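# Untangle the wires and sort them into bins by colour

## Task

Separate the tangled wires so that each colour goes into its own bin and no wire stays hooked on or twisted around a wire of a different colour. Every wire has to lie on the floor of its bin. A short end or loop may poke over the rim, provided it droops no more than about a finger's width down the outside and does not reach into a bin holding another colour. The task fails if any part of a wire hangs over the table edge, and it may fail if two wires are pulled or squeezed hard against each other.

## Robot and tools

Robot. Two arms, left_arm and right_arm, each ending in a two-finger gripper. In the scene frame the left base sits near (-0.015, +0.340, 0) m and the right near (-0.024, -0.237, 0) m, each yawed by about a degree. The fingers point along the gripper's own +z axis and part along its y axis. end_effector_position is the spot between the finger pads, roughly 1 cm short of the tips. A camera stand stands behind the arms.

Frame. The scene frame has its origin at table-top height, halfway between the nominal bases: +x reaches out over the table, +y points toward left_arm, +z is up. Arm names do not match left or right in the images. Printed hand positions and orientations can be wrong by a few cm, more at long reach.

The row. Every motion argument is built from rows of 14 numbers, each in [-1, 1], always for both arms: left dx, dy, dz, rx, ry, rz, opening, then the same seven for right. dx, dy, dz are offsets along the scene axes, where 1.0 = 0.6 m. rx, ry, rz form one rotation vector (1.0 = 180 degrees) turning the gripper about its Hand target position. All six are offsets from the arm's Hand target as it stood when the action or move began, not absolute poses. Opening is absolute: +1 fully open (0.094 m), -1 shut. Six zeros re-request the current Hand target; a 0 opening means half open, so to keep a gripper as it is, resend its present opening (see Tool commands). Per control step the commanded orientation is clipped to within 40 degrees of the measured one.

execute_actions. actions: a list of actions; each action is a table of up to 15 rows, one per 1/30 s step; if shorter, its last row repeats. Every row in an action counts from the action's start pose, but each new action or call starts from the updated Hand target, so a repeated offset moves further. cameras: list of names, ["all"], or []; omitted means all only when actions is empty. An empty actions list returns the full state and images.

move. target: one row, or a list of up to 15 rows, all offsets from the same starting Hand targets. Straight-line paths, shortest turn, all arms finishing together, at least 0.5 s and cut at 10 s. speed: top path speed in m/s, 0.002 to 2.9, default 0.25 (turns up to twice that in rad/s); one value or one per target. blend: corner rounding in m, one value or one per target; 0 stops at each. opening_speed: rate of the opening on the -1..+1 scale per second, 0.2 or higher; use it to close gently. grip_force: newtons per pad, 10 to 50, one value or one per arm; it persists. Lower force closes slowly (about 4 s at 40, 8 s at 20, 16 s at 10). blocking=false returns after about 0.5 s while motion continues. Paths ignore obstacles and the other arm; faster moves lag, drift and hit harder. A first-target opening change only pauses motion if that target is within 10 mm; later opening changes apply on arrival. The extra line move: reports done, off_target, moving, held or fault per arm, and limits=paced (pose clipped) or limits=held (steps withheld). done means at rest within 10 mm and 2 degrees.

wait: seconds 0 to 10; arms hold their last command, a running move continues. stop: brakes a running move (needs some room). zoom_image: camera name and region [x0, y0, x1, y1] in pixels, top-left origin, at most 504 wide and 504 high, only on the newest images. finished_scene: scene = the current scene's integer; irreversible, usually reports success.

Results. end_effector_position (m) and end_effector_quat_wxyz in the scene frame; Hand target (last commanded pose, after clipping); Tool commands; grip_measured on the opening scale (empty fingers read up to ~2.5 mm wide; on a gripped part it can read narrower); Joint positions (last number per arm = opening in m); Joint velocities (omitted when all within noise); joint torques (joints 1-3 wrap at plus or minus 28 N m); motor temperatures; step readings of position after action calls. A gripper often rests a few cm short of its target because of friction or weight; sending the missing distance as an offset fixes that. An arm blocked by something keeps pushing until commanded back past its gripper.

Cameras: cam_head_left, cam_head_right, cam_high, cam_left_wrist, cam_right_wrist, each 672x504.

Joint ranges (rad): waist -2.618 to 3.054, shoulder 0 to 3.142, elbow 0 to 3.142 (straight at 2.901), wrist pitch and yaw -1.571 to 1.571, wrist roll -2.094 to 2.094.

Heat. Loads, stretched arms and pushing at unreachable poses heat motors. MOTOR HOT appears at 75 C; at 90 C the arm folds and idles; at 100 C it collapses.

Cautions. Keep the arms, grippers and wrist cameras apart and never close one gripper on the other's fingers. Route paths around, not near, an arm's own base. Do not strike the table or bins, drop wires from height, release a wire while it swings, or strain a wrist camera cable. Grip wires with modest force and slow closing, lift them clear before carrying, tease tangles apart gently rather than yanking two wires against each other, and keep every wire fully on the table and inside its bin.

Each tool is called after "Request:" as a command line: name --argument value for each argument, lists and objects as JSON in quotes; but a table of rows of numbers goes row by row, as --pt "numbers of a row", without its own name.

## Session

Request:
execute_actions --actions '[]'

Scene clock: 0.00 s.
left_arm: end_effector_position=(+0.3006, +0.2434, +0.1562) grip_measured=+1.000 end_effector_quat_wxyz=(+0.234, +0.126, +0.943, -0.201) | right_arm: end_effector_position=(+0.3749, -0.1187, +0.1643) grip_measured=+1.000 end_effector_quat_wxyz=(+0.155, -0.020, +0.987, +0.027)
Joint positions: left_arm=[-0.109 1.348 1.062 -0.804 0.421 0.087 0.094] | right_arm=[0.313 1.832 1.706 -1.131 0.034 0.256 0.094]
Joint velocities: within noise
Joint torques (N m): no reading
Motor temperatures (°C): left_arm=[33 34 42 32 31 33 34] | right_arm=[32 32 38 36 34 32 33]
Heat: left arm: 42 °C; right arm: 38 °C.
Hand target: left_arm +0.3003, +0.2423, +0.1594; +0.237, +0.129, +0.941, -0.204 | right_arm +0.3761, -0.1186, +0.1707; +0.163, -0.020, +0.986, +0.028
Tool commands: left_gripper/opening=+1.0 right_gripper/opening=+1.0

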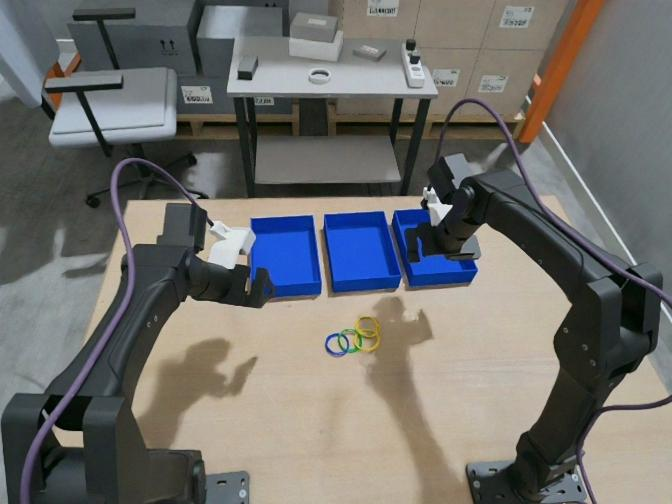

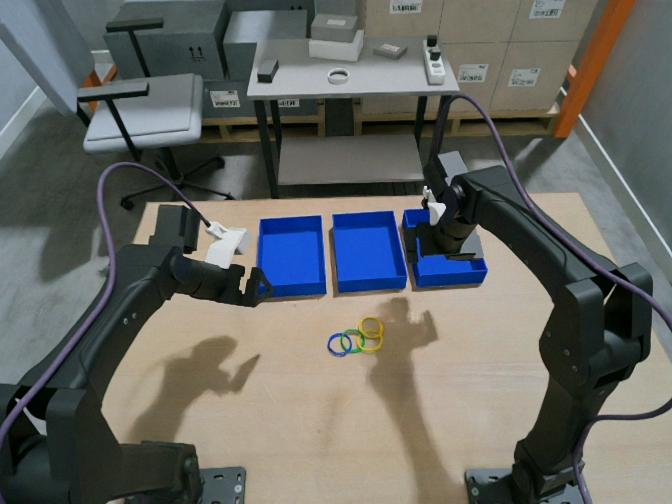

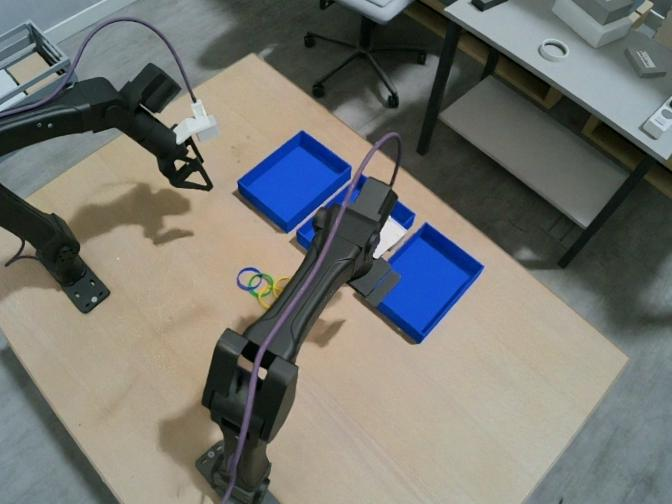

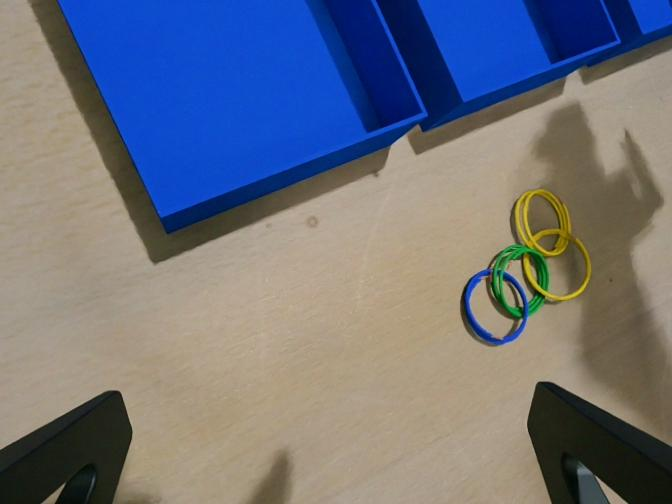

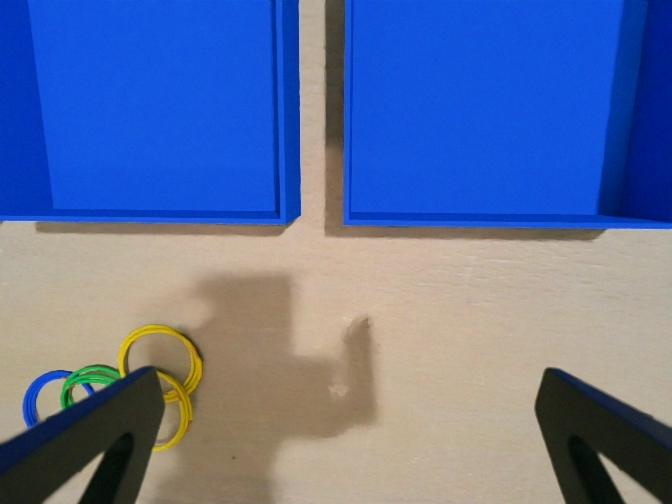

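Request:
zoom_image --camera "cam_left_wrist" --region '[440, 170, 620, 360]'

Request:
zoom_image --camera "cam_right_wrist" --region '[10, 300, 220, 470]'

Request:
zoom_image --camera "cam_head_left" --region '[310, 300, 400, 370]'

Scaled by 2.653 from the camera's 672x504 image, which has a finer 960x720 frame.

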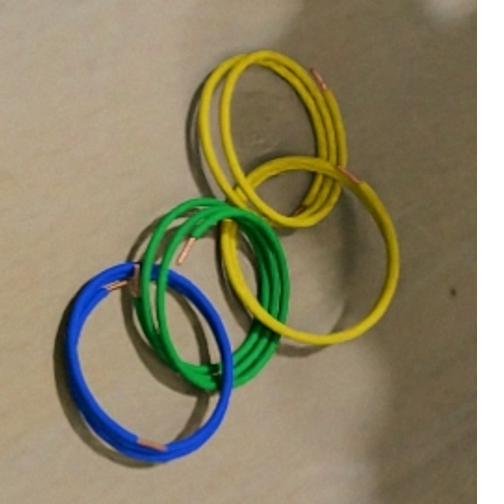

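Scaled by 2.400 from the camera's 672x504 image, which has a finer 960x720 frame.

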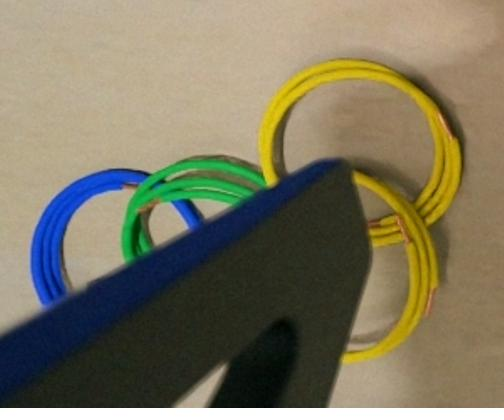

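Scaled by 5.600 from the camera's 672x504 image, which has a finer 960x720 frame.

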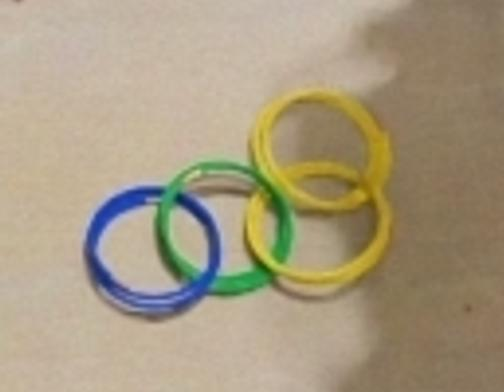

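Request:
move --target '[0.05,-0.27,0.067,0.133,0.154,0.084,1,0,-0.25,0.05,-0.018,0.105,-0.013,1]' --cameras '["all"]'

Scene clock: 35.73 s.
left_arm: end_effector_position=(+0.3293, +0.0781, +0.2026) grip_measured=+1.000 end_effector_quat_wxyz=(+0.077, +0.005, +0.995, -0.064) | right_arm: end_effector_position=(+0.3724, -0.2680, +0.1953) grip_measured=+1.000 end_effector_quat_wxyz=(+0.062, +0.004, +0.998, -0.003)
Joint positions: left_arm=[-0.683 2.094 2.265 -1.542 0.01 -0.639 0.094] | right_arm=[-0.07 1.997 2.101 -1.551 -0.004 -0.073 0.094]
Joint torques (N m): left_arm=[0.08 -9.16 6.79 0.33 -0.06 -0.09] | right_arm=[0.1 -8.5 8.31 0.4 -0.01 -0.07]
Motor temperatures (°C): left_arm=[33 37 46 34 32 33 34] | right_arm=[32 38 42 36 34 32 33]
Heat: left arm: 46 °C; right arm: 42 °C.
Hand target: left_arm +0.3302, +0.0803, +0.1995; +0.000, +0.000, +1.000, +0.001 | right_arm +0.3761, -0.2685, +0.2008; +0.000, +0.000, +1.000, +0.000
Off the commanded pose: left_arm 0.004 m, 12 deg | right_arm 0.007 m, 7 deg.
joint sent to its limit (left arm) — joint 4 (wrist pitch), lower limit. The joint targets are off in orientation, not in position.
joint sent to its limit (right arm) — joint 4 (wrist pitch), lower limit. The joint targets are off in orientation, not in position.
move: off_target (left_arm, right_arm)

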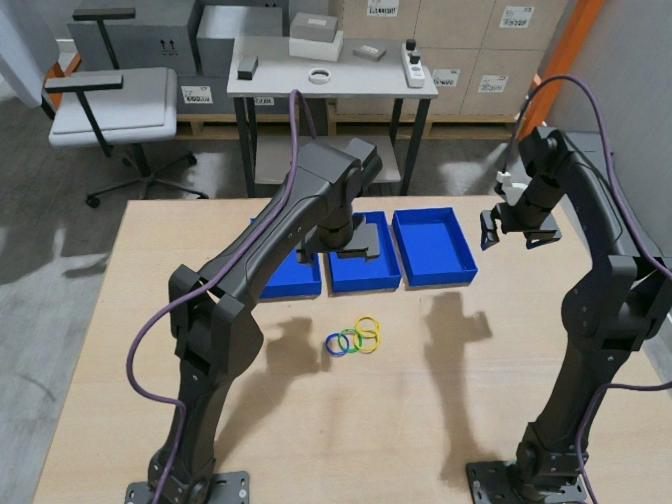

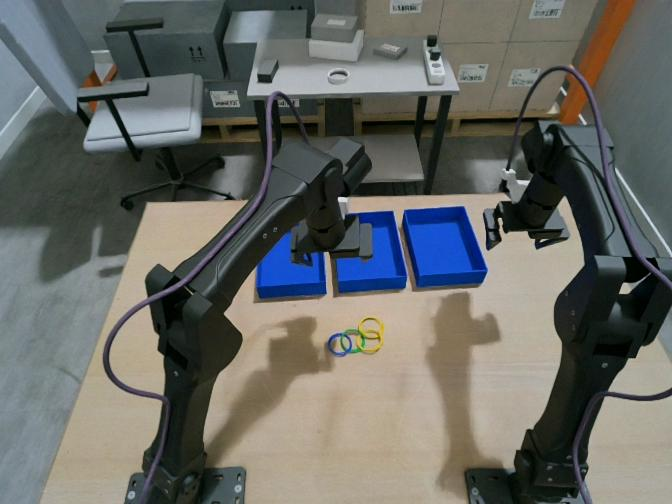

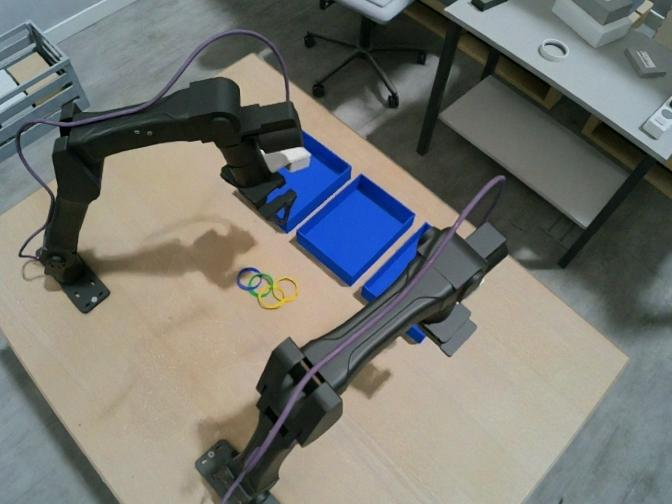

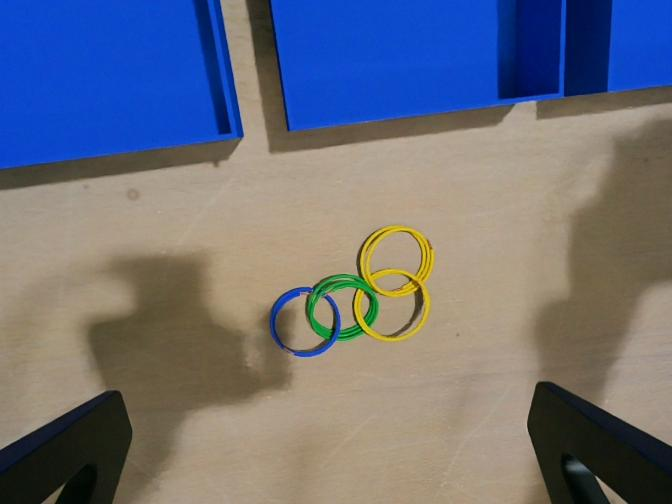

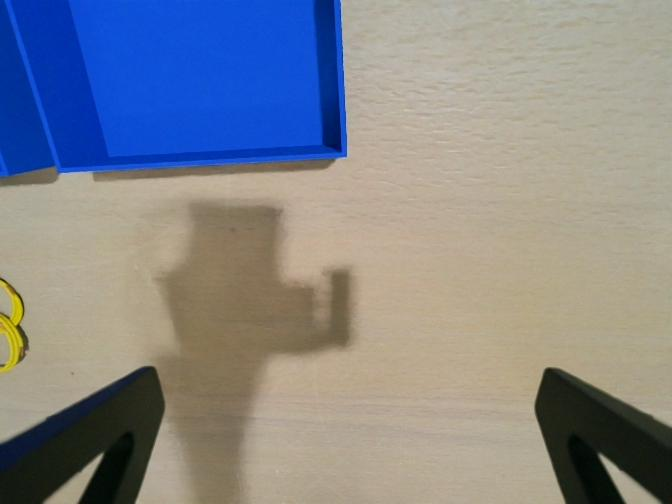

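Request:
zoom_image --camera "cam_left_wrist" --region '[260, 215, 450, 365]'

Scaled by 2.653 from the camera's 672x504 image, which has a finer 960x720 frame.

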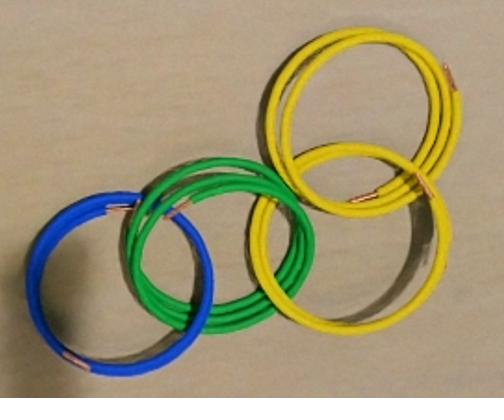

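Request:
move --target '[0.0,0.0,-0.19,0,0,0,1,0,0,0,0,0,0,1]' --cameras '["cam_left_wrist"]'

Request:
zoom_image --camera "cam_left_wrist" --region '[200, 260, 370, 430]'

Request:
zoom_image --camera "cam_left_wrist" --region '[300, 200, 470, 370]'

Scene clock: 51.83 s.
left_arm: end_effector_position=(+0.3257, +0.0809, +0.0884) grip_measured=+1.000 end_effector_quat_wxyz=(-0.008, +0.004, +1.000, +0.000) | right_arm: end_effector_position=(+0.3724, -0.2680, +0.1953) grip_measured=+1.000 end_effector_quat_wxyz=(+0.062, +0.004, +0.998, -0.003)
Joint positions: left_arm=[-0.683 2.219 2.017 -1.381 0.01 -0.64 0.094] | right_arm=[-0.07 1.997 2.101 -1.551 -0.004 -0.073 0.094]
Joint torques (N m): left_arm=[0.08 -11.63 5.31 0.3 -0.04 -0.1] | right_arm=[0.12 -8.51 8.31 0.4 -0.01 -0.07]
Heat: left arm: 46 °C; right arm: 43 °C.
Hand target: left_arm +0.3302, +0.0803, +0.0856; +0.000, -0.001, +1.000, +0.001 | right_arm +0.3762, -0.2685, +0.2008; +0.000, +0.000, +1.000, +0.000
Off the commanded pose: left_arm 0.005 m, 1 deg | right_arm 0.007 m, 7 deg.
joint sent to its limit (right arm) — joint 4 (wrist pitch), lower limit. The joint targets are off in orientation, not in position.
move: off_target (right_arm)
Images, in order (width x height): cam_left_wrist 672x504.

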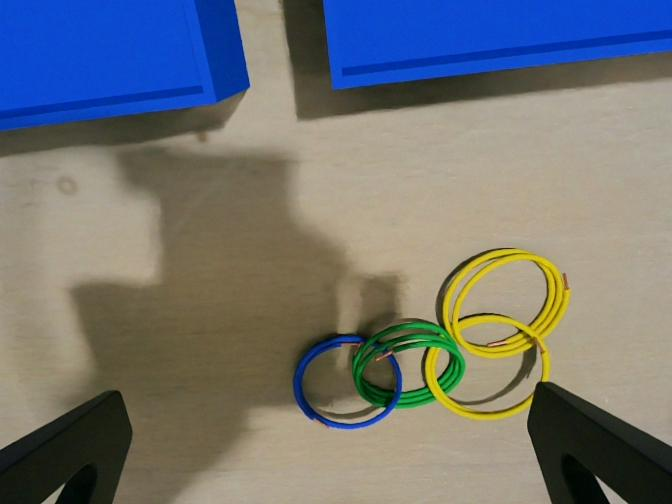

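Scaled by 2.965 from the camera's 672x504 image, which has a finer 960x720 frame.

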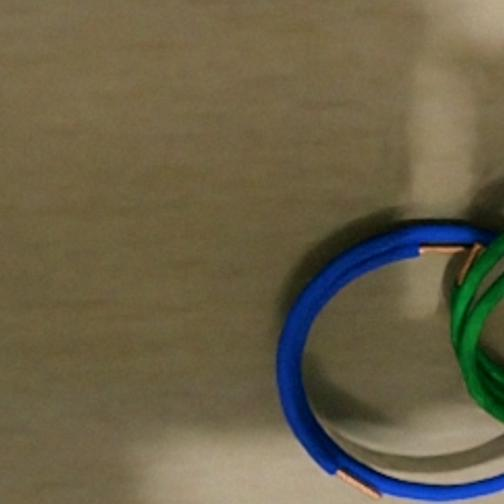

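Scaled by 2.965 from the camera's 672x504 image, which has a finer 960x720 frame.

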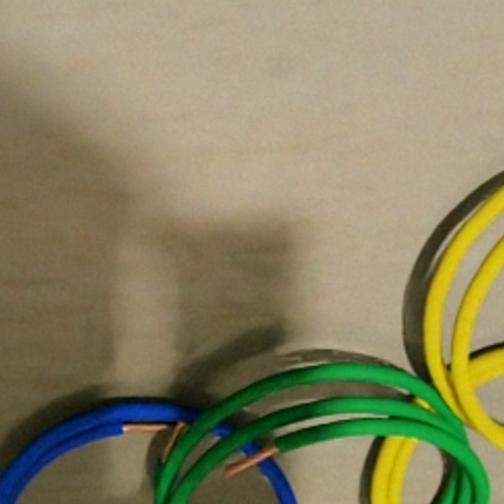

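Request:
zoom_image --camera "cam_left_wrist" --region '[335, 310, 415, 430]'

Request:
zoom_image --camera "cam_left_wrist" --region '[410, 320, 490, 420]'

Request:
zoom_image --camera "cam_left_wrist" --region '[430, 240, 580, 420]'

Scaled by 4.200 from the camera's 672x504 image, which has a finer 960x720 frame.

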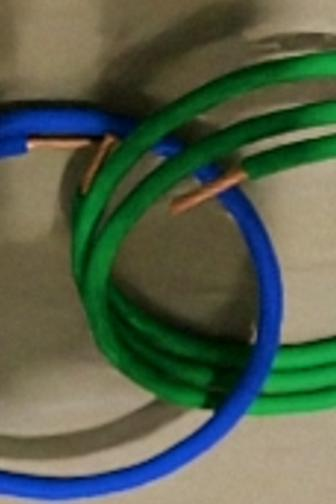

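Scaled by 5.040 from the camera's 672x504 image, which has a finer 960x720 frame.

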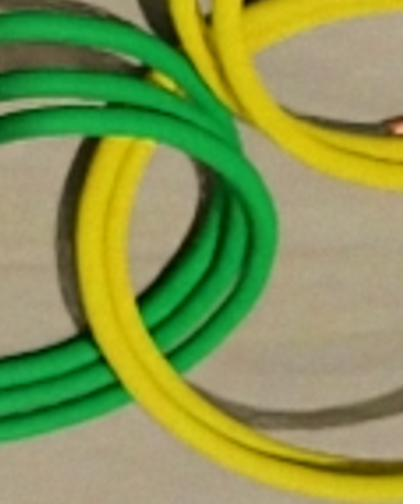

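Scaled by 2.800 from the camera's 672x504 image, which has a finer 960x720 frame.

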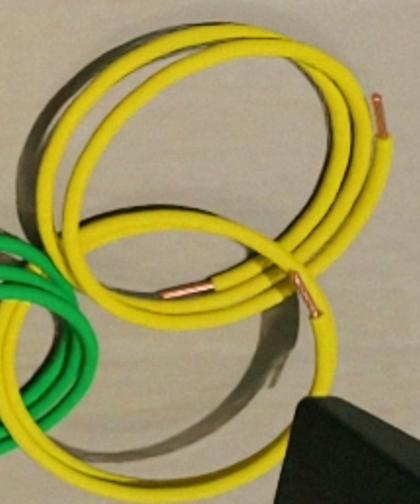

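Request:
move --target '[0.0,0.027,-0.068,0,0,0,-0.36,0,0,0,0,0,0,1]' --cameras '["cam_left_wrist","cam_high"]'

Request:
zoom_image --camera "cam_left_wrist" --region '[150, 250, 550, 504]'

Request:
zoom_image --camera "cam_high" --region '[210, 240, 310, 315]'

Scene clock: 120.63 s.
left_arm: end_effector_position=(+0.3261, +0.0957, +0.0378) grip_measured=-0.357 end_effector_quat_wxyz=(-0.016, -0.004, +1.000, +0.006) | right_arm: end_effector_position=(+0.3724, -0.2680, +0.1953) grip_measured=+1.000 end_effector_quat_wxyz=(+0.062, +0.004, +0.998, -0.003)
Joint positions: left_arm=[-0.654 2.219 1.816 -1.201 0.009 -0.627 0.03] | right_arm=[-0.07 1.997 2.101 -1.551 -0.004 -0.073 0.094]
Joint torques (N m): left_arm=[0.23 -14.3 4.49 0.29 -0.03 0.05] | right_arm=[0.1 -8.5 8.31 0.4 -0.01 -0.07]
Motor temperatures (°C): left_arm=[33 51 47 32 32 33 34] | right_arm=[32 40 45 35 34 32 33]
Heat: left arm: 51 °C; right arm: 45 °C.
Hand target: left_arm +0.3303, +0.0965, +0.0448; +0.000, -0.001, +1.000, +0.001 | right_arm +0.3762, -0.2685, +0.2008; +0.000, +0.000, +1.000, +0.000
Off the commanded pose: left_arm 0.008 m, 2 deg | right_arm 0.007 m, 7 deg.
joint sent to its limit (right arm) — joint 4 (wrist pitch), lower limit. The joint targets are off in orientation, not in position.
move: off_target (right_arm)
Images, in order (width x height): cam_high 672x504, cam_left_wrist 672x504.

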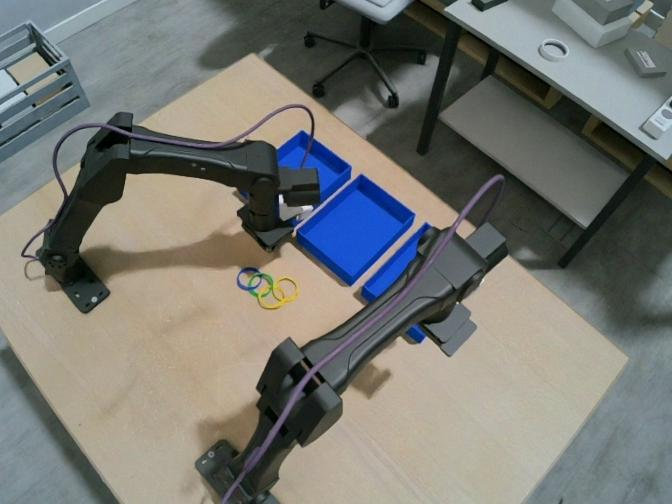

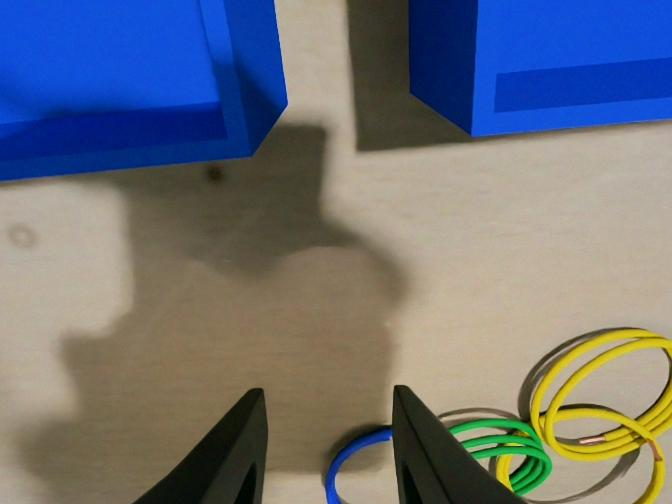

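Scaled by 1.260 from the camera's 672x504 image, which has a finer 960x720 frame.

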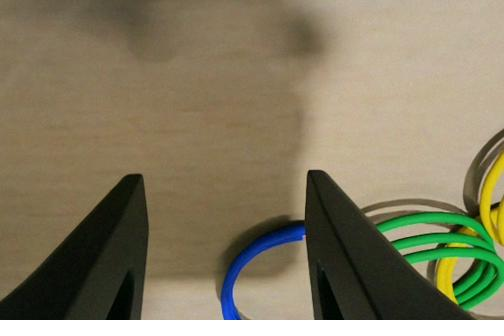

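Scaled by 5.040 from the camera's 672x504 image, which has a finer 960x720 frame.

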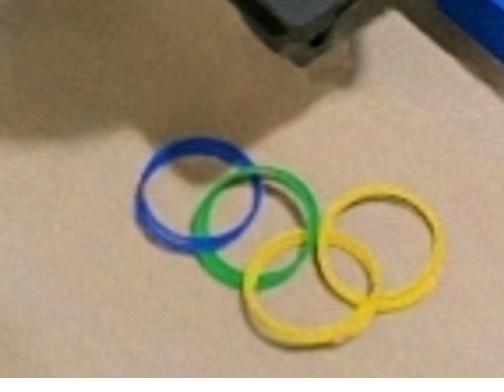

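Request:
move --target '[-0.114,0,0,0,0,0,-0.36,0,0,0,0,0,0,1]' --cameras '["cam_left_wrist","cam_high","cam_head_left"]'

Request:
zoom_image --camera "cam_high" --region '[200, 220, 310, 315]'

Request:
zoom_image --camera "cam_left_wrist" --region '[180, 300, 480, 500]'

Scene clock: 162.27 s.
left_arm: end_effector_position=(+0.2582, +0.0957, +0.0406) grip_measured=-0.357 end_effector_quat_wxyz=(-0.014, +0.006, +1.000, +0.006) | right_arm: end_effector_position=(+0.3724, -0.2680, +0.1953) grip_measured=+1.000 end_effector_quat_wxyz=(+0.062, +0.004, +0.998, -0.003)
Joint positions: left_arm=[-0.762 2.004 1.494 -1.09 0.01 -0.715 0.03] | right_arm=[-0.07 1.997 2.101 -1.551 -0.004 -0.073 0.094]
Joint torques (N m): left_arm=[0.17 -11.77 4.44 0.3 -0.09 -0.11] | right_arm=[0.12 -8.5 8.29 0.4 -0.01 -0.07]
Motor temperatures (°C): left_arm=[33 59 46 32 32 33 34] | right_arm=[32 40 46 35 34 32 33]
Heat: left arm: 59 °C; right arm: 46 °C.
Hand target: left_arm +0.2618, +0.0964, +0.0448; +0.000, -0.001, +1.000, +0.001 | right_arm +0.3762, -0.2685, +0.2008; +0.000, +0.000, +1.000, +0.000
Off the commanded pose: left_arm 0.006 m, 2 deg | right_arm 0.007 m, 7 deg.
joint sent to its limit (right arm) — joint 4 (wrist pitch), lower limit. The joint targets are off in orientation, not in position.
move: off_target (right_arm)
Images, in order (width x height): cam_head_left 672x504, cam_high 672x504, cam_left_wrist 672x504.

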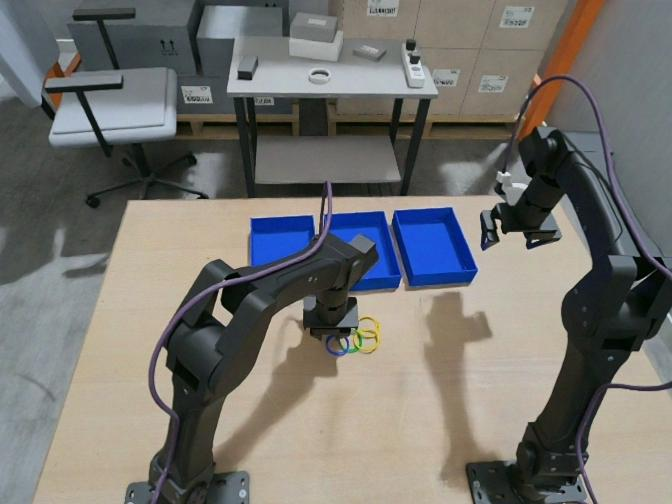

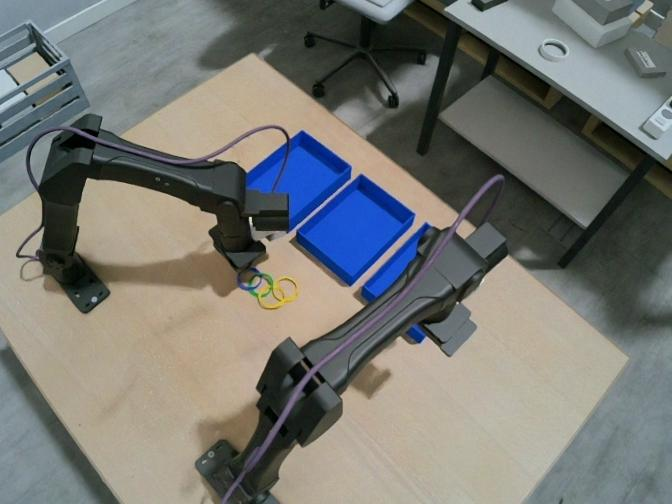

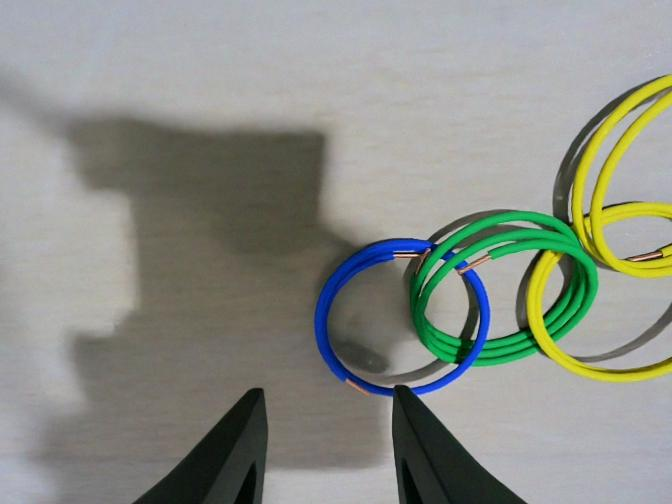

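Scaled by 4.582 from the camera's 672x504 image, which has a finer 960x720 frame.

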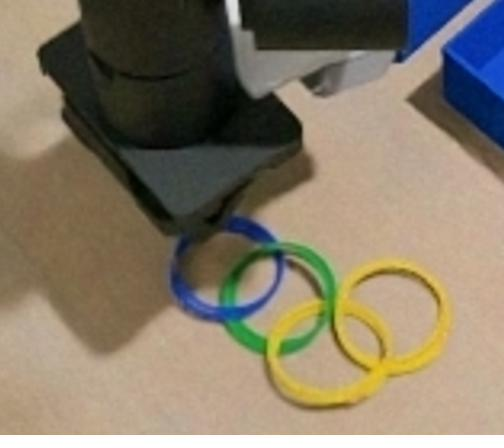

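Scaled by 1.680 from the camera's 672x504 image, which has a finer 960x720 frame.

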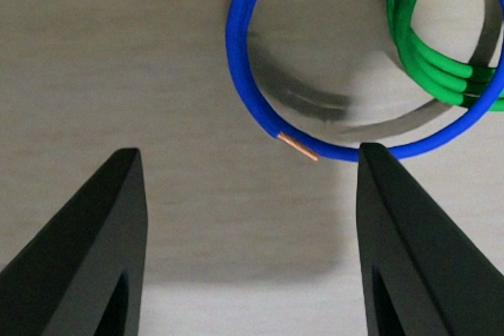

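Request:
move --target '[0.0,0.0067,-0.033,0,0,0,-0.57,0,0,0,0,0,0,1]' --cameras '["cam_left_wrist"]' --speed 0.1

Request:
zoom_image --camera "cam_left_wrist" --region '[180, 250, 580, 500]'

Scene clock: 184.00 s.
left_arm: end_effector_position=(+0.2577, +0.0982, +0.0250) grip_measured=-0.567 end_effector_quat_wxyz=(-0.010, +0.004, +1.000, +0.002) | right_arm: end_effector_position=(+0.3724, -0.2680, +0.1953) grip_measured=+1.000 end_effector_quat_wxyz=(+0.062, +0.004, +0.998, -0.003)
Joint positions: left_arm=[-0.757 2.004 1.43 -1.013 0.01 -0.715 0.02] | right_arm=[-0.07 1.997 2.101 -1.551 -0.004 -0.073 0.094]
Joint torques (N m): left_arm=[0.57 -10.86 4.45 0.36 -0.06 -0.06] | right_arm=[0.12 -8.5 8.31 0.4 -0.01 -0.08]
Motor temperatures (°C): left_arm=[33 58 45 32 32 33 34] | right_arm=[32 41 46 35 34 32 33]
Heat: left arm: 58 °C; right arm: 46 °C.
Hand target: left_arm +0.2619, +0.1005, +0.0251; +0.000, -0.001, +1.000, +0.000 | right_arm +0.3762, -0.2685, +0.2008; +0.000, +0.000, +1.000, +0.000
Off the commanded pose: left_arm 0.005 m, 1 deg | right_arm 0.007 m, 7 deg.
joint sent to its limit (right arm) — joint 4 (wrist pitch), lower limit. The joint targets are off in orientation, not in position.
move: off_target (right_arm)
Images, in order (width x height): cam_left_wrist 672x504.

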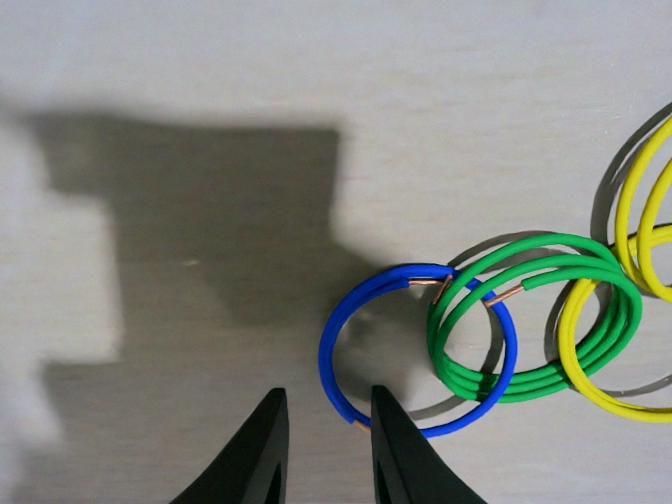

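Scaled by 1.260 from the camera's 672x504 image, which has a finer 960x720 frame.

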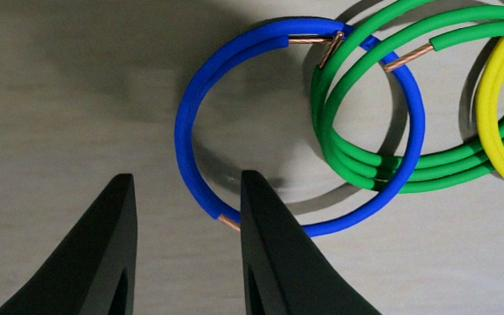

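Request:
move --target '[0.0,0.0,-0.02,0,0,0,-0.57,0,0,0,0,0,0,1]' --cameras '["cam_left_wrist"]' --speed 0.05

Request:
zoom_image --camera "cam_left_wrist" --region '[180, 250, 580, 500]'

Scene clock: 194.63 s.
left_arm: end_effector_position=(+0.2590, +0.0971, +0.0184) grip_measured=-0.567 end_effector_quat_wxyz=(-0.004, +0.004, +1.000, -0.003) | right_arm: end_effector_position=(+0.3724, -0.2680, +0.1953) grip_measured=+1.000 end_effector_quat_wxyz=(+0.062, +0.004, +0.998, -0.003)
Joint positions: left_arm=[-0.757 2.004 1.402 -0.97 0.01 -0.715 0.02] | right_arm=[-0.07 1.997 2.101 -1.551 -0.004 -0.073 0.094]
Joint torques (N m): left_arm=[0.59 -9.55 4.33 0.37 -0.06 0.01] | right_arm=[0.12 -8.5 8.31 0.4 -0.01 -0.07]
Motor temperatures (°C): left_arm=[33 57 45 32 32 33 34] | right_arm=[32 41 46 35 34 32 33]
Heat: left arm: 57 °C; right arm: 46 °C.
Hand target: left_arm +0.2618, +0.1005, +0.0131; +0.000, -0.001, +1.000, +0.001 | right_arm +0.3762, -0.2685, +0.2008; +0.000, +0.000, +1.000, +0.000
Off the commanded pose: left_arm 0.007 m, 1 deg | right_arm 0.007 m, 7 deg.
joint sent to its limit (right arm) — joint 4 (wrist pitch), lower limit. The joint targets are off in orientation, not in position.
move: off_target (right_arm)
Images, in order (width x height): cam_left_wrist 672x504.

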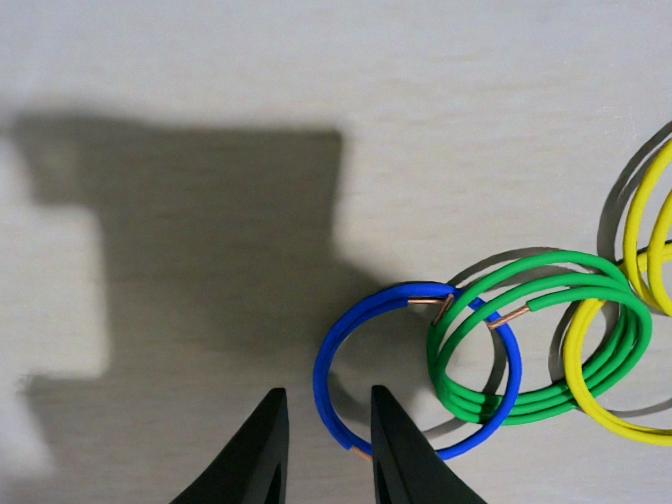

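Scaled by 1.260 from the camera's 672x504 image, which has a finer 960x720 frame.

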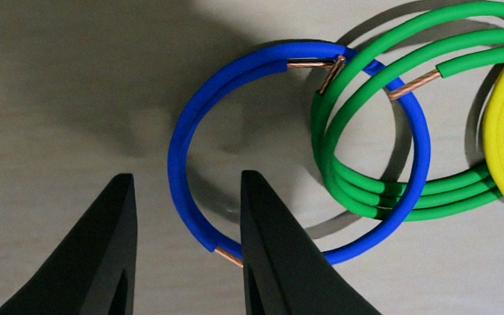

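Request:
move --target '[0.0,0.0,-0.012,0,0,0,-0.57,0,0,0,0,0,0,1]' --cameras '["cam_left_wrist"]' --speed 0.05

Request:
zoom_image --camera "cam_left_wrist" --region '[180, 250, 580, 500]'

Scene clock: 216.50 s.
left_arm: end_effector_position=(+0.2598, +0.0964, +0.0147) grip_measured=-0.567 end_effector_quat_wxyz=(+0.000, +0.004, +1.000, -0.007) | right_arm: end_effector_position=(+0.3724, -0.2680, +0.1953) grip_measured=+1.000 end_effector_quat_wxyz=(+0.062, +0.004, +0.998, -0.003)
Joint positions: left_arm=[-0.757 2.004 1.386 -0.944 0.01 -0.715 0.02] | right_arm=[-0.07 1.997 2.101 -1.551 -0.004 -0.073 0.094]
Joint torques (N m): left_arm=[0.79 -8.59 4.26 0.38 -0.05 -0.05] | right_arm=[0.1 -8.5 8.29 0.4 -0.01 -0.07]
Heat: left arm: 54 °C; right arm: 46 °C.
Hand target: left_arm +0.2619, +0.1005, +0.0059; +0.000, -0.001, +1.000, +0.000 | right_arm +0.3762, -0.2685, +0.2008; +0.000, +0.000, +1.000, +0.000
Off the commanded pose: left_arm 0.010 m, 1 deg | right_arm 0.007 m, 7 deg.
joint sent to its limit (right arm) — joint 4 (wrist pitch), lower limit. The joint targets are off in orientation, not in position.
move: off_target (right_arm)
Images, in order (width x height): cam_left_wrist 672x504.

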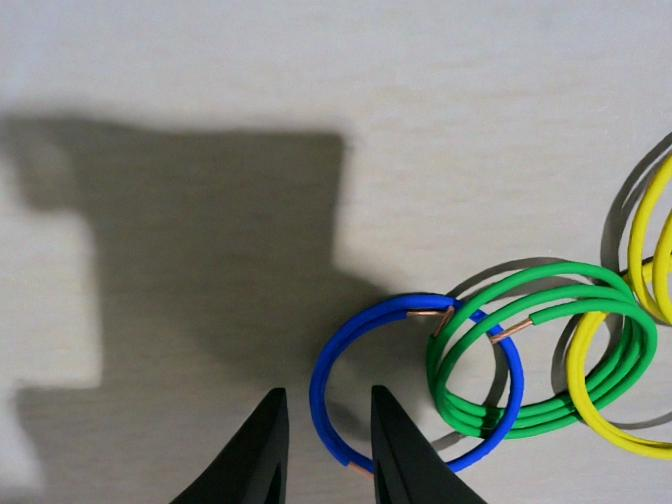

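Scaled by 1.260 from the camera's 672x504 image, which has a finer 960x720 frame.

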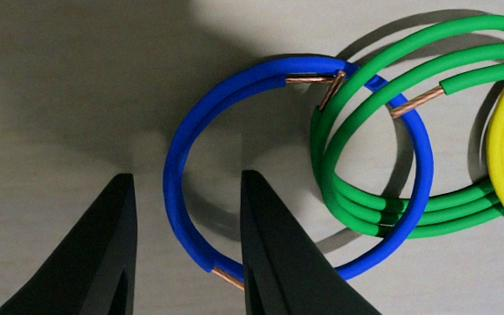

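Request:
move --target '[0,0,0,0,0,0,-1,0,0,0,0,0,0,1]' --cameras '["cam_left_wrist"]' --grip_force '[15,50]'

Request:
zoom_image --camera "cam_left_wrist" --region '[180, 250, 580, 500]'

Scene clock: 225.17 s.
left_arm: end_effector_position=(+0.2599, +0.0963, +0.0147) grip_measured=-0.978 end_effector_quat_wxyz=(+0.000, +0.004, +1.000, -0.007) | right_arm: end_effector_position=(+0.3724, -0.2680, +0.1953) grip_measured=+1.000 end_effector_quat_wxyz=(+0.062, +0.004, +0.998, -0.003)
Joint positions: left_arm=[-0.757 2.004 1.386 -0.944 0.01 -0.715 0.001] | right_arm=[-0.07 1.997 2.101 -1.551 -0.004 -0.073 0.094]
Joint torques (N m): left_arm=[0.62 -8.64 4.42 0.37 -0.05 0] | right_arm=[0.12 -8.5 8.31 0.4 -0.01 -0.07]
Heat: left arm: 53 °C; right arm: 47 °C.
Hand target: left_arm +0.2619, +0.1005, +0.0059; +0.000, -0.001, +1.000, +0.000 | right_arm +0.3762, -0.2685, +0.2008; +0.000, +0.000, +1.000, +0.000
Off the commanded pose: left_arm 0.010 m, 1 deg | right_arm 0.007 m, 7 deg.
joint sent to its limit (right arm) — joint 4 (wrist pitch), lower limit. The joint targets are off in orientation, not in position.
grip_force (N): 15, 50
move: off_target (right_arm)
Images, in order (width x height): cam_left_wrist 672x504.

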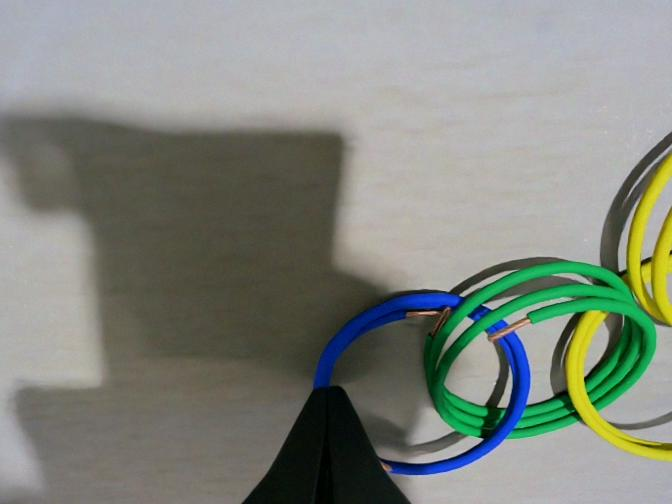

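Scaled by 1.260 from the camera's 672x504 image, which has a finer 960x720 frame.

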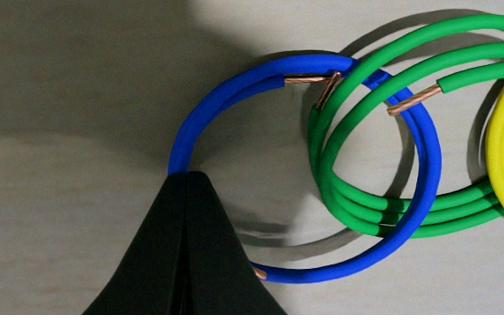

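Request:
move --target '[0,0,0.14,0,0,0,-1,0,0,0,0,0,0,1]' --cameras '["cam_left_wrist","cam_head_left","cam_high"]' --speed 0.05

Request:
zoom_image --camera "cam_left_wrist" --region '[250, 250, 650, 500]'

Request:
zoom_image --camera "cam_high" --region '[200, 220, 310, 315]'

Scene clock: 237.17 s.
left_arm: end_effector_position=(+0.2577, +0.0982, +0.0772) grip_measured=-0.978 end_effector_quat_wxyz=(-0.012, +0.004, +1.000, +0.004) | right_arm: end_effector_position=(+0.3724, -0.2680, +0.1953) grip_measured=+1.000 end_effector_quat_wxyz=(+0.062, +0.004, +0.998, -0.003)
Joint positions: left_arm=[-0.757 1.963 1.584 -1.215 0.01 -0.715 0.001] | right_arm=[-0.07 1.997 2.101 -1.551 -0.004 -0.073 0.094]
Joint torques (N m): left_arm=[0.58 -11.96 7.06 -0.1 -0.08 -0.07] | right_arm=[0.12 -8.51 8.29 0.4 -0.01 -0.07]
Motor temperatures (°C): left_arm=[33 52 44 32 32 33 34] | right_arm=[32 42 47 35 34 32 33]
Heat: left arm: 52 °C; right arm: 47 °C.
Hand target: left_arm +0.2618, +0.1005, +0.0899; +0.000, -0.001, +1.000, +0.001 | right_arm +0.3762, -0.2685, +0.2008; +0.000, +0.000, +1.000, +0.000
Off the commanded pose: left_arm 0.014 m, 1 deg | right_arm 0.007 m, 7 deg.
joint sent to its limit (right arm) — joint 4 (wrist pitch), lower limit. The joint targets are off in orientation, not in position.
grip_force (N): 15, 50
move: off_target (left_arm, right_arm)
Images, in order (width x height): cam_head_left 672x504, cam_high 672x504, cam_left_wrist 672x504.

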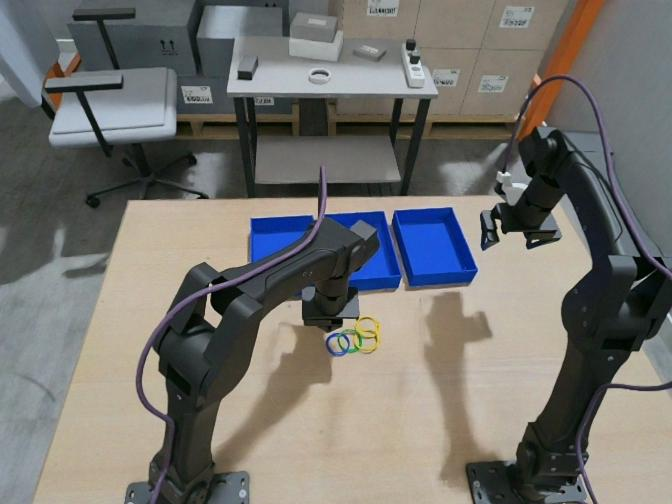

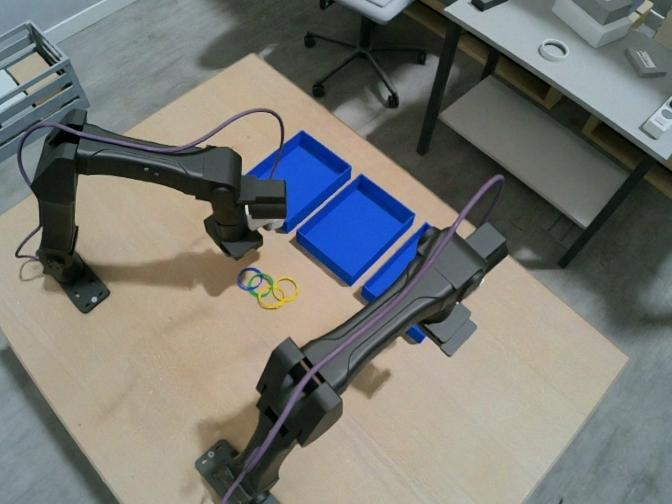

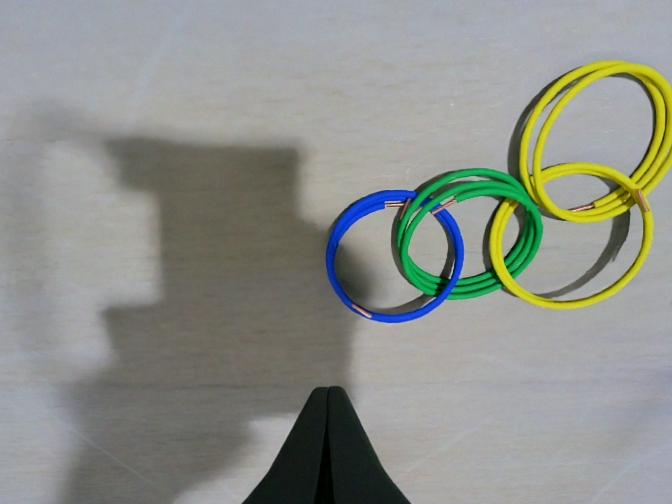

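Scaled by 1.260 from the camera's 672x504 image, which has a finer 960x720 frame.

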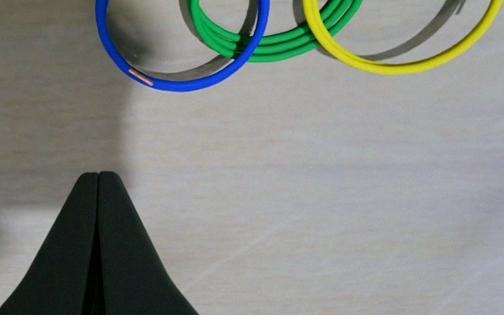

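Scaled by 4.582 from the camera's 672x504 image, which has a finer 960x720 frame.

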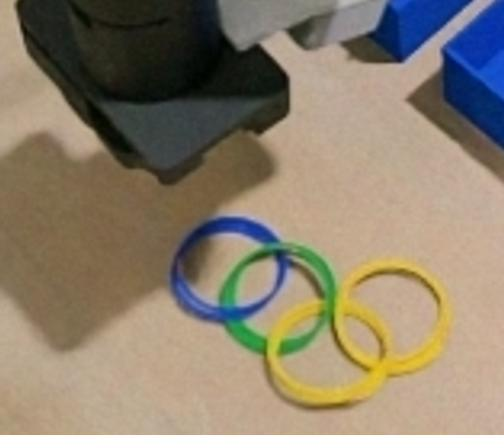

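Request:
move --pt "0 0 -0.1 0 0 0 -0.57 0 0 0 0 0 0 1" --pt "0 0 -0.157 0 0 0 -0.57 0 0 0 0 0 0 1" --cameras '["cam_left_wrist"]' --speed '[0.15,0.04]' --blend '[0.01,0]'

Request:
zoom_image --camera "cam_left_wrist" --region '[180, 250, 580, 500]'

Scene clock: 254.57 s.
left_arm: end_effector_position=(+0.2585, +0.0976, +0.0064) grip_measured=-0.573 end_effector_quat_wxyz=(-0.002, +0.004, +1.000, -0.004) | right_arm: end_effector_position=(+0.3724, -0.2680, +0.1953) grip_measured=+1.000 end_effector_quat_wxyz=(+0.062, +0.004, +0.998, -0.003)
Joint positions: left_arm=[-0.757 2.015 1.368 -0.92 0.009 -0.715 0.02] | right_arm=[-0.07 1.997 2.101 -1.551 -0.004 -0.073 0.094]
Joint torques (N m): left_arm=[0.46 -8.54 4.19 0.53 -0.07 -0.06] | right_arm=[0.1 -8.5 8.29 0.4 -0.01 -0.07]
Heat: left arm: 50 °C; right arm: 47 °C.
Hand target: left_arm +0.2618, +0.1006, -0.0044; +0.000, -0.001, +1.000, +0.001 | right_arm +0.3762, -0.2685, +0.2008; +0.000, +0.000, +1.000, +0.000
Off the commanded pose: left_arm 0.012 m, 1 deg | right_arm 0.007 m, 7 deg.
joint sent to its limit (right arm) — joint 4 (wrist pitch), lower limit. The joint targets are off in orientation, not in position.
grip_force (N): 15, 50
move: off_target (left_arm, right_arm)
Images, in order (width x height): cam_left_wrist 672x504.

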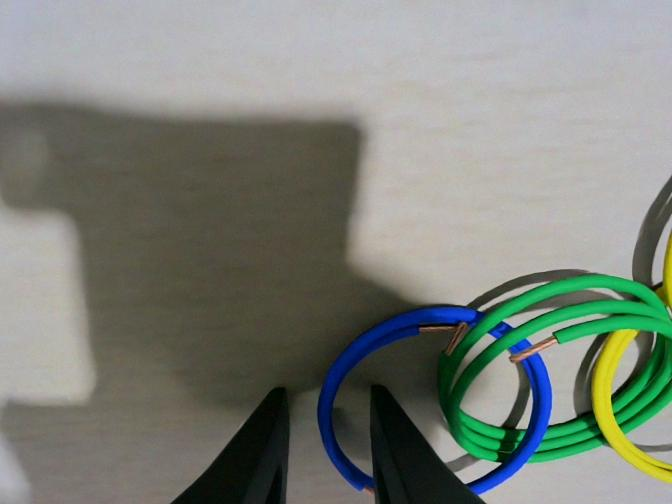

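Scaled by 1.260 from the camera's 672x504 image, which has a finer 960x720 frame.

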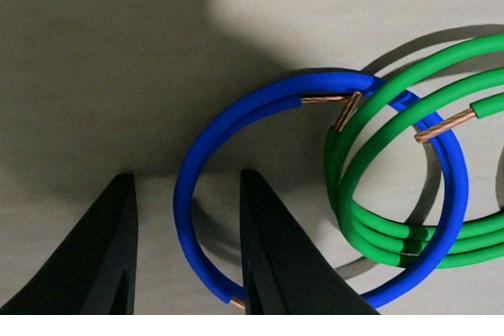

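Request:
move --target '[0,0,0,0,0,0,-1,0,0,0,0,0,0,1]' --cameras '["cam_left_wrist"]'

Request:
zoom_image --camera "cam_left_wrist" --region '[180, 250, 580, 500]'

Scene clock: 263.93 s.
left_arm: end_effector_position=(+0.2602, +0.0968, +0.0064) grip_measured=-0.927 end_effector_quat_wxyz=(+0.002, +0.004, +1.000, -0.006) | right_arm: end_effector_position=(+0.3724, -0.2680, +0.1953) grip_measured=+1.000 end_effector_quat_wxyz=(+0.062, +0.004, +0.998, -0.003)
Joint positions: left_arm=[-0.757 2.015 1.368 -0.913 0.007 -0.715 0.003] | right_arm=[-0.07 1.997 2.101 -1.551 -0.004 -0.073 0.094]
Joint torques (N m): left_arm=[0.39 -8.44 3.95 0.45 -0.01 -0.06] | right_arm=[0.1 -8.5 8.29 0.4 -0.01 -0.07]
Heat: left arm: 50 °C; right arm: 47 °C.
Hand target: left_arm +0.2618, +0.1006, -0.0044; +0.000, -0.001, +1.000, +0.001 | right_arm +0.3762, -0.2685, +0.2008; +0.000, +0.000, +1.000, +0.000
Off the commanded pose: left_arm 0.012 m, 1 deg | right_arm 0.007 m, 7 deg.
joint sent to its limit (right arm) — joint 4 (wrist pitch), lower limit. The joint targets are off in orientation, not in position.
grip_force (N): 15, 50
move: off_target (left_arm, right_arm)
Images, in order (width x height): cam_left_wrist 672x504.

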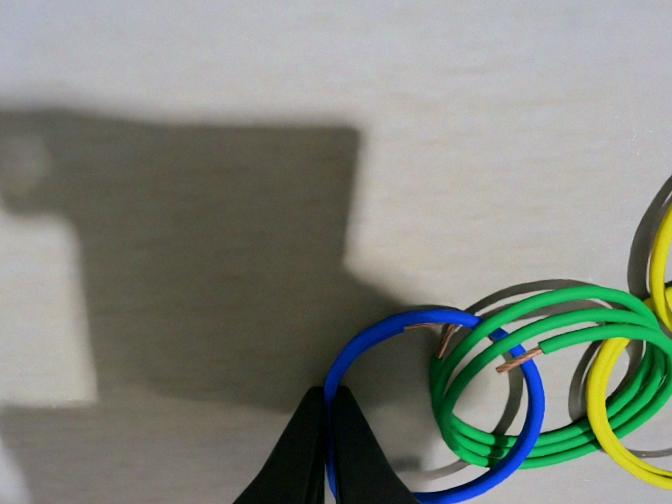

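Scaled by 1.260 from the camera's 672x504 image, which has a finer 960x720 frame.

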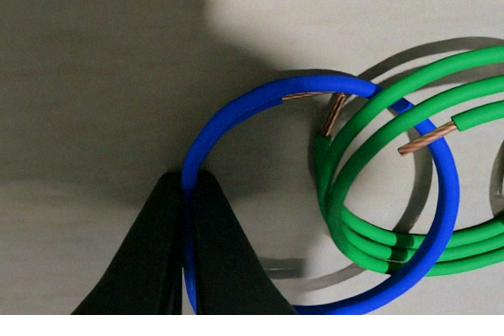

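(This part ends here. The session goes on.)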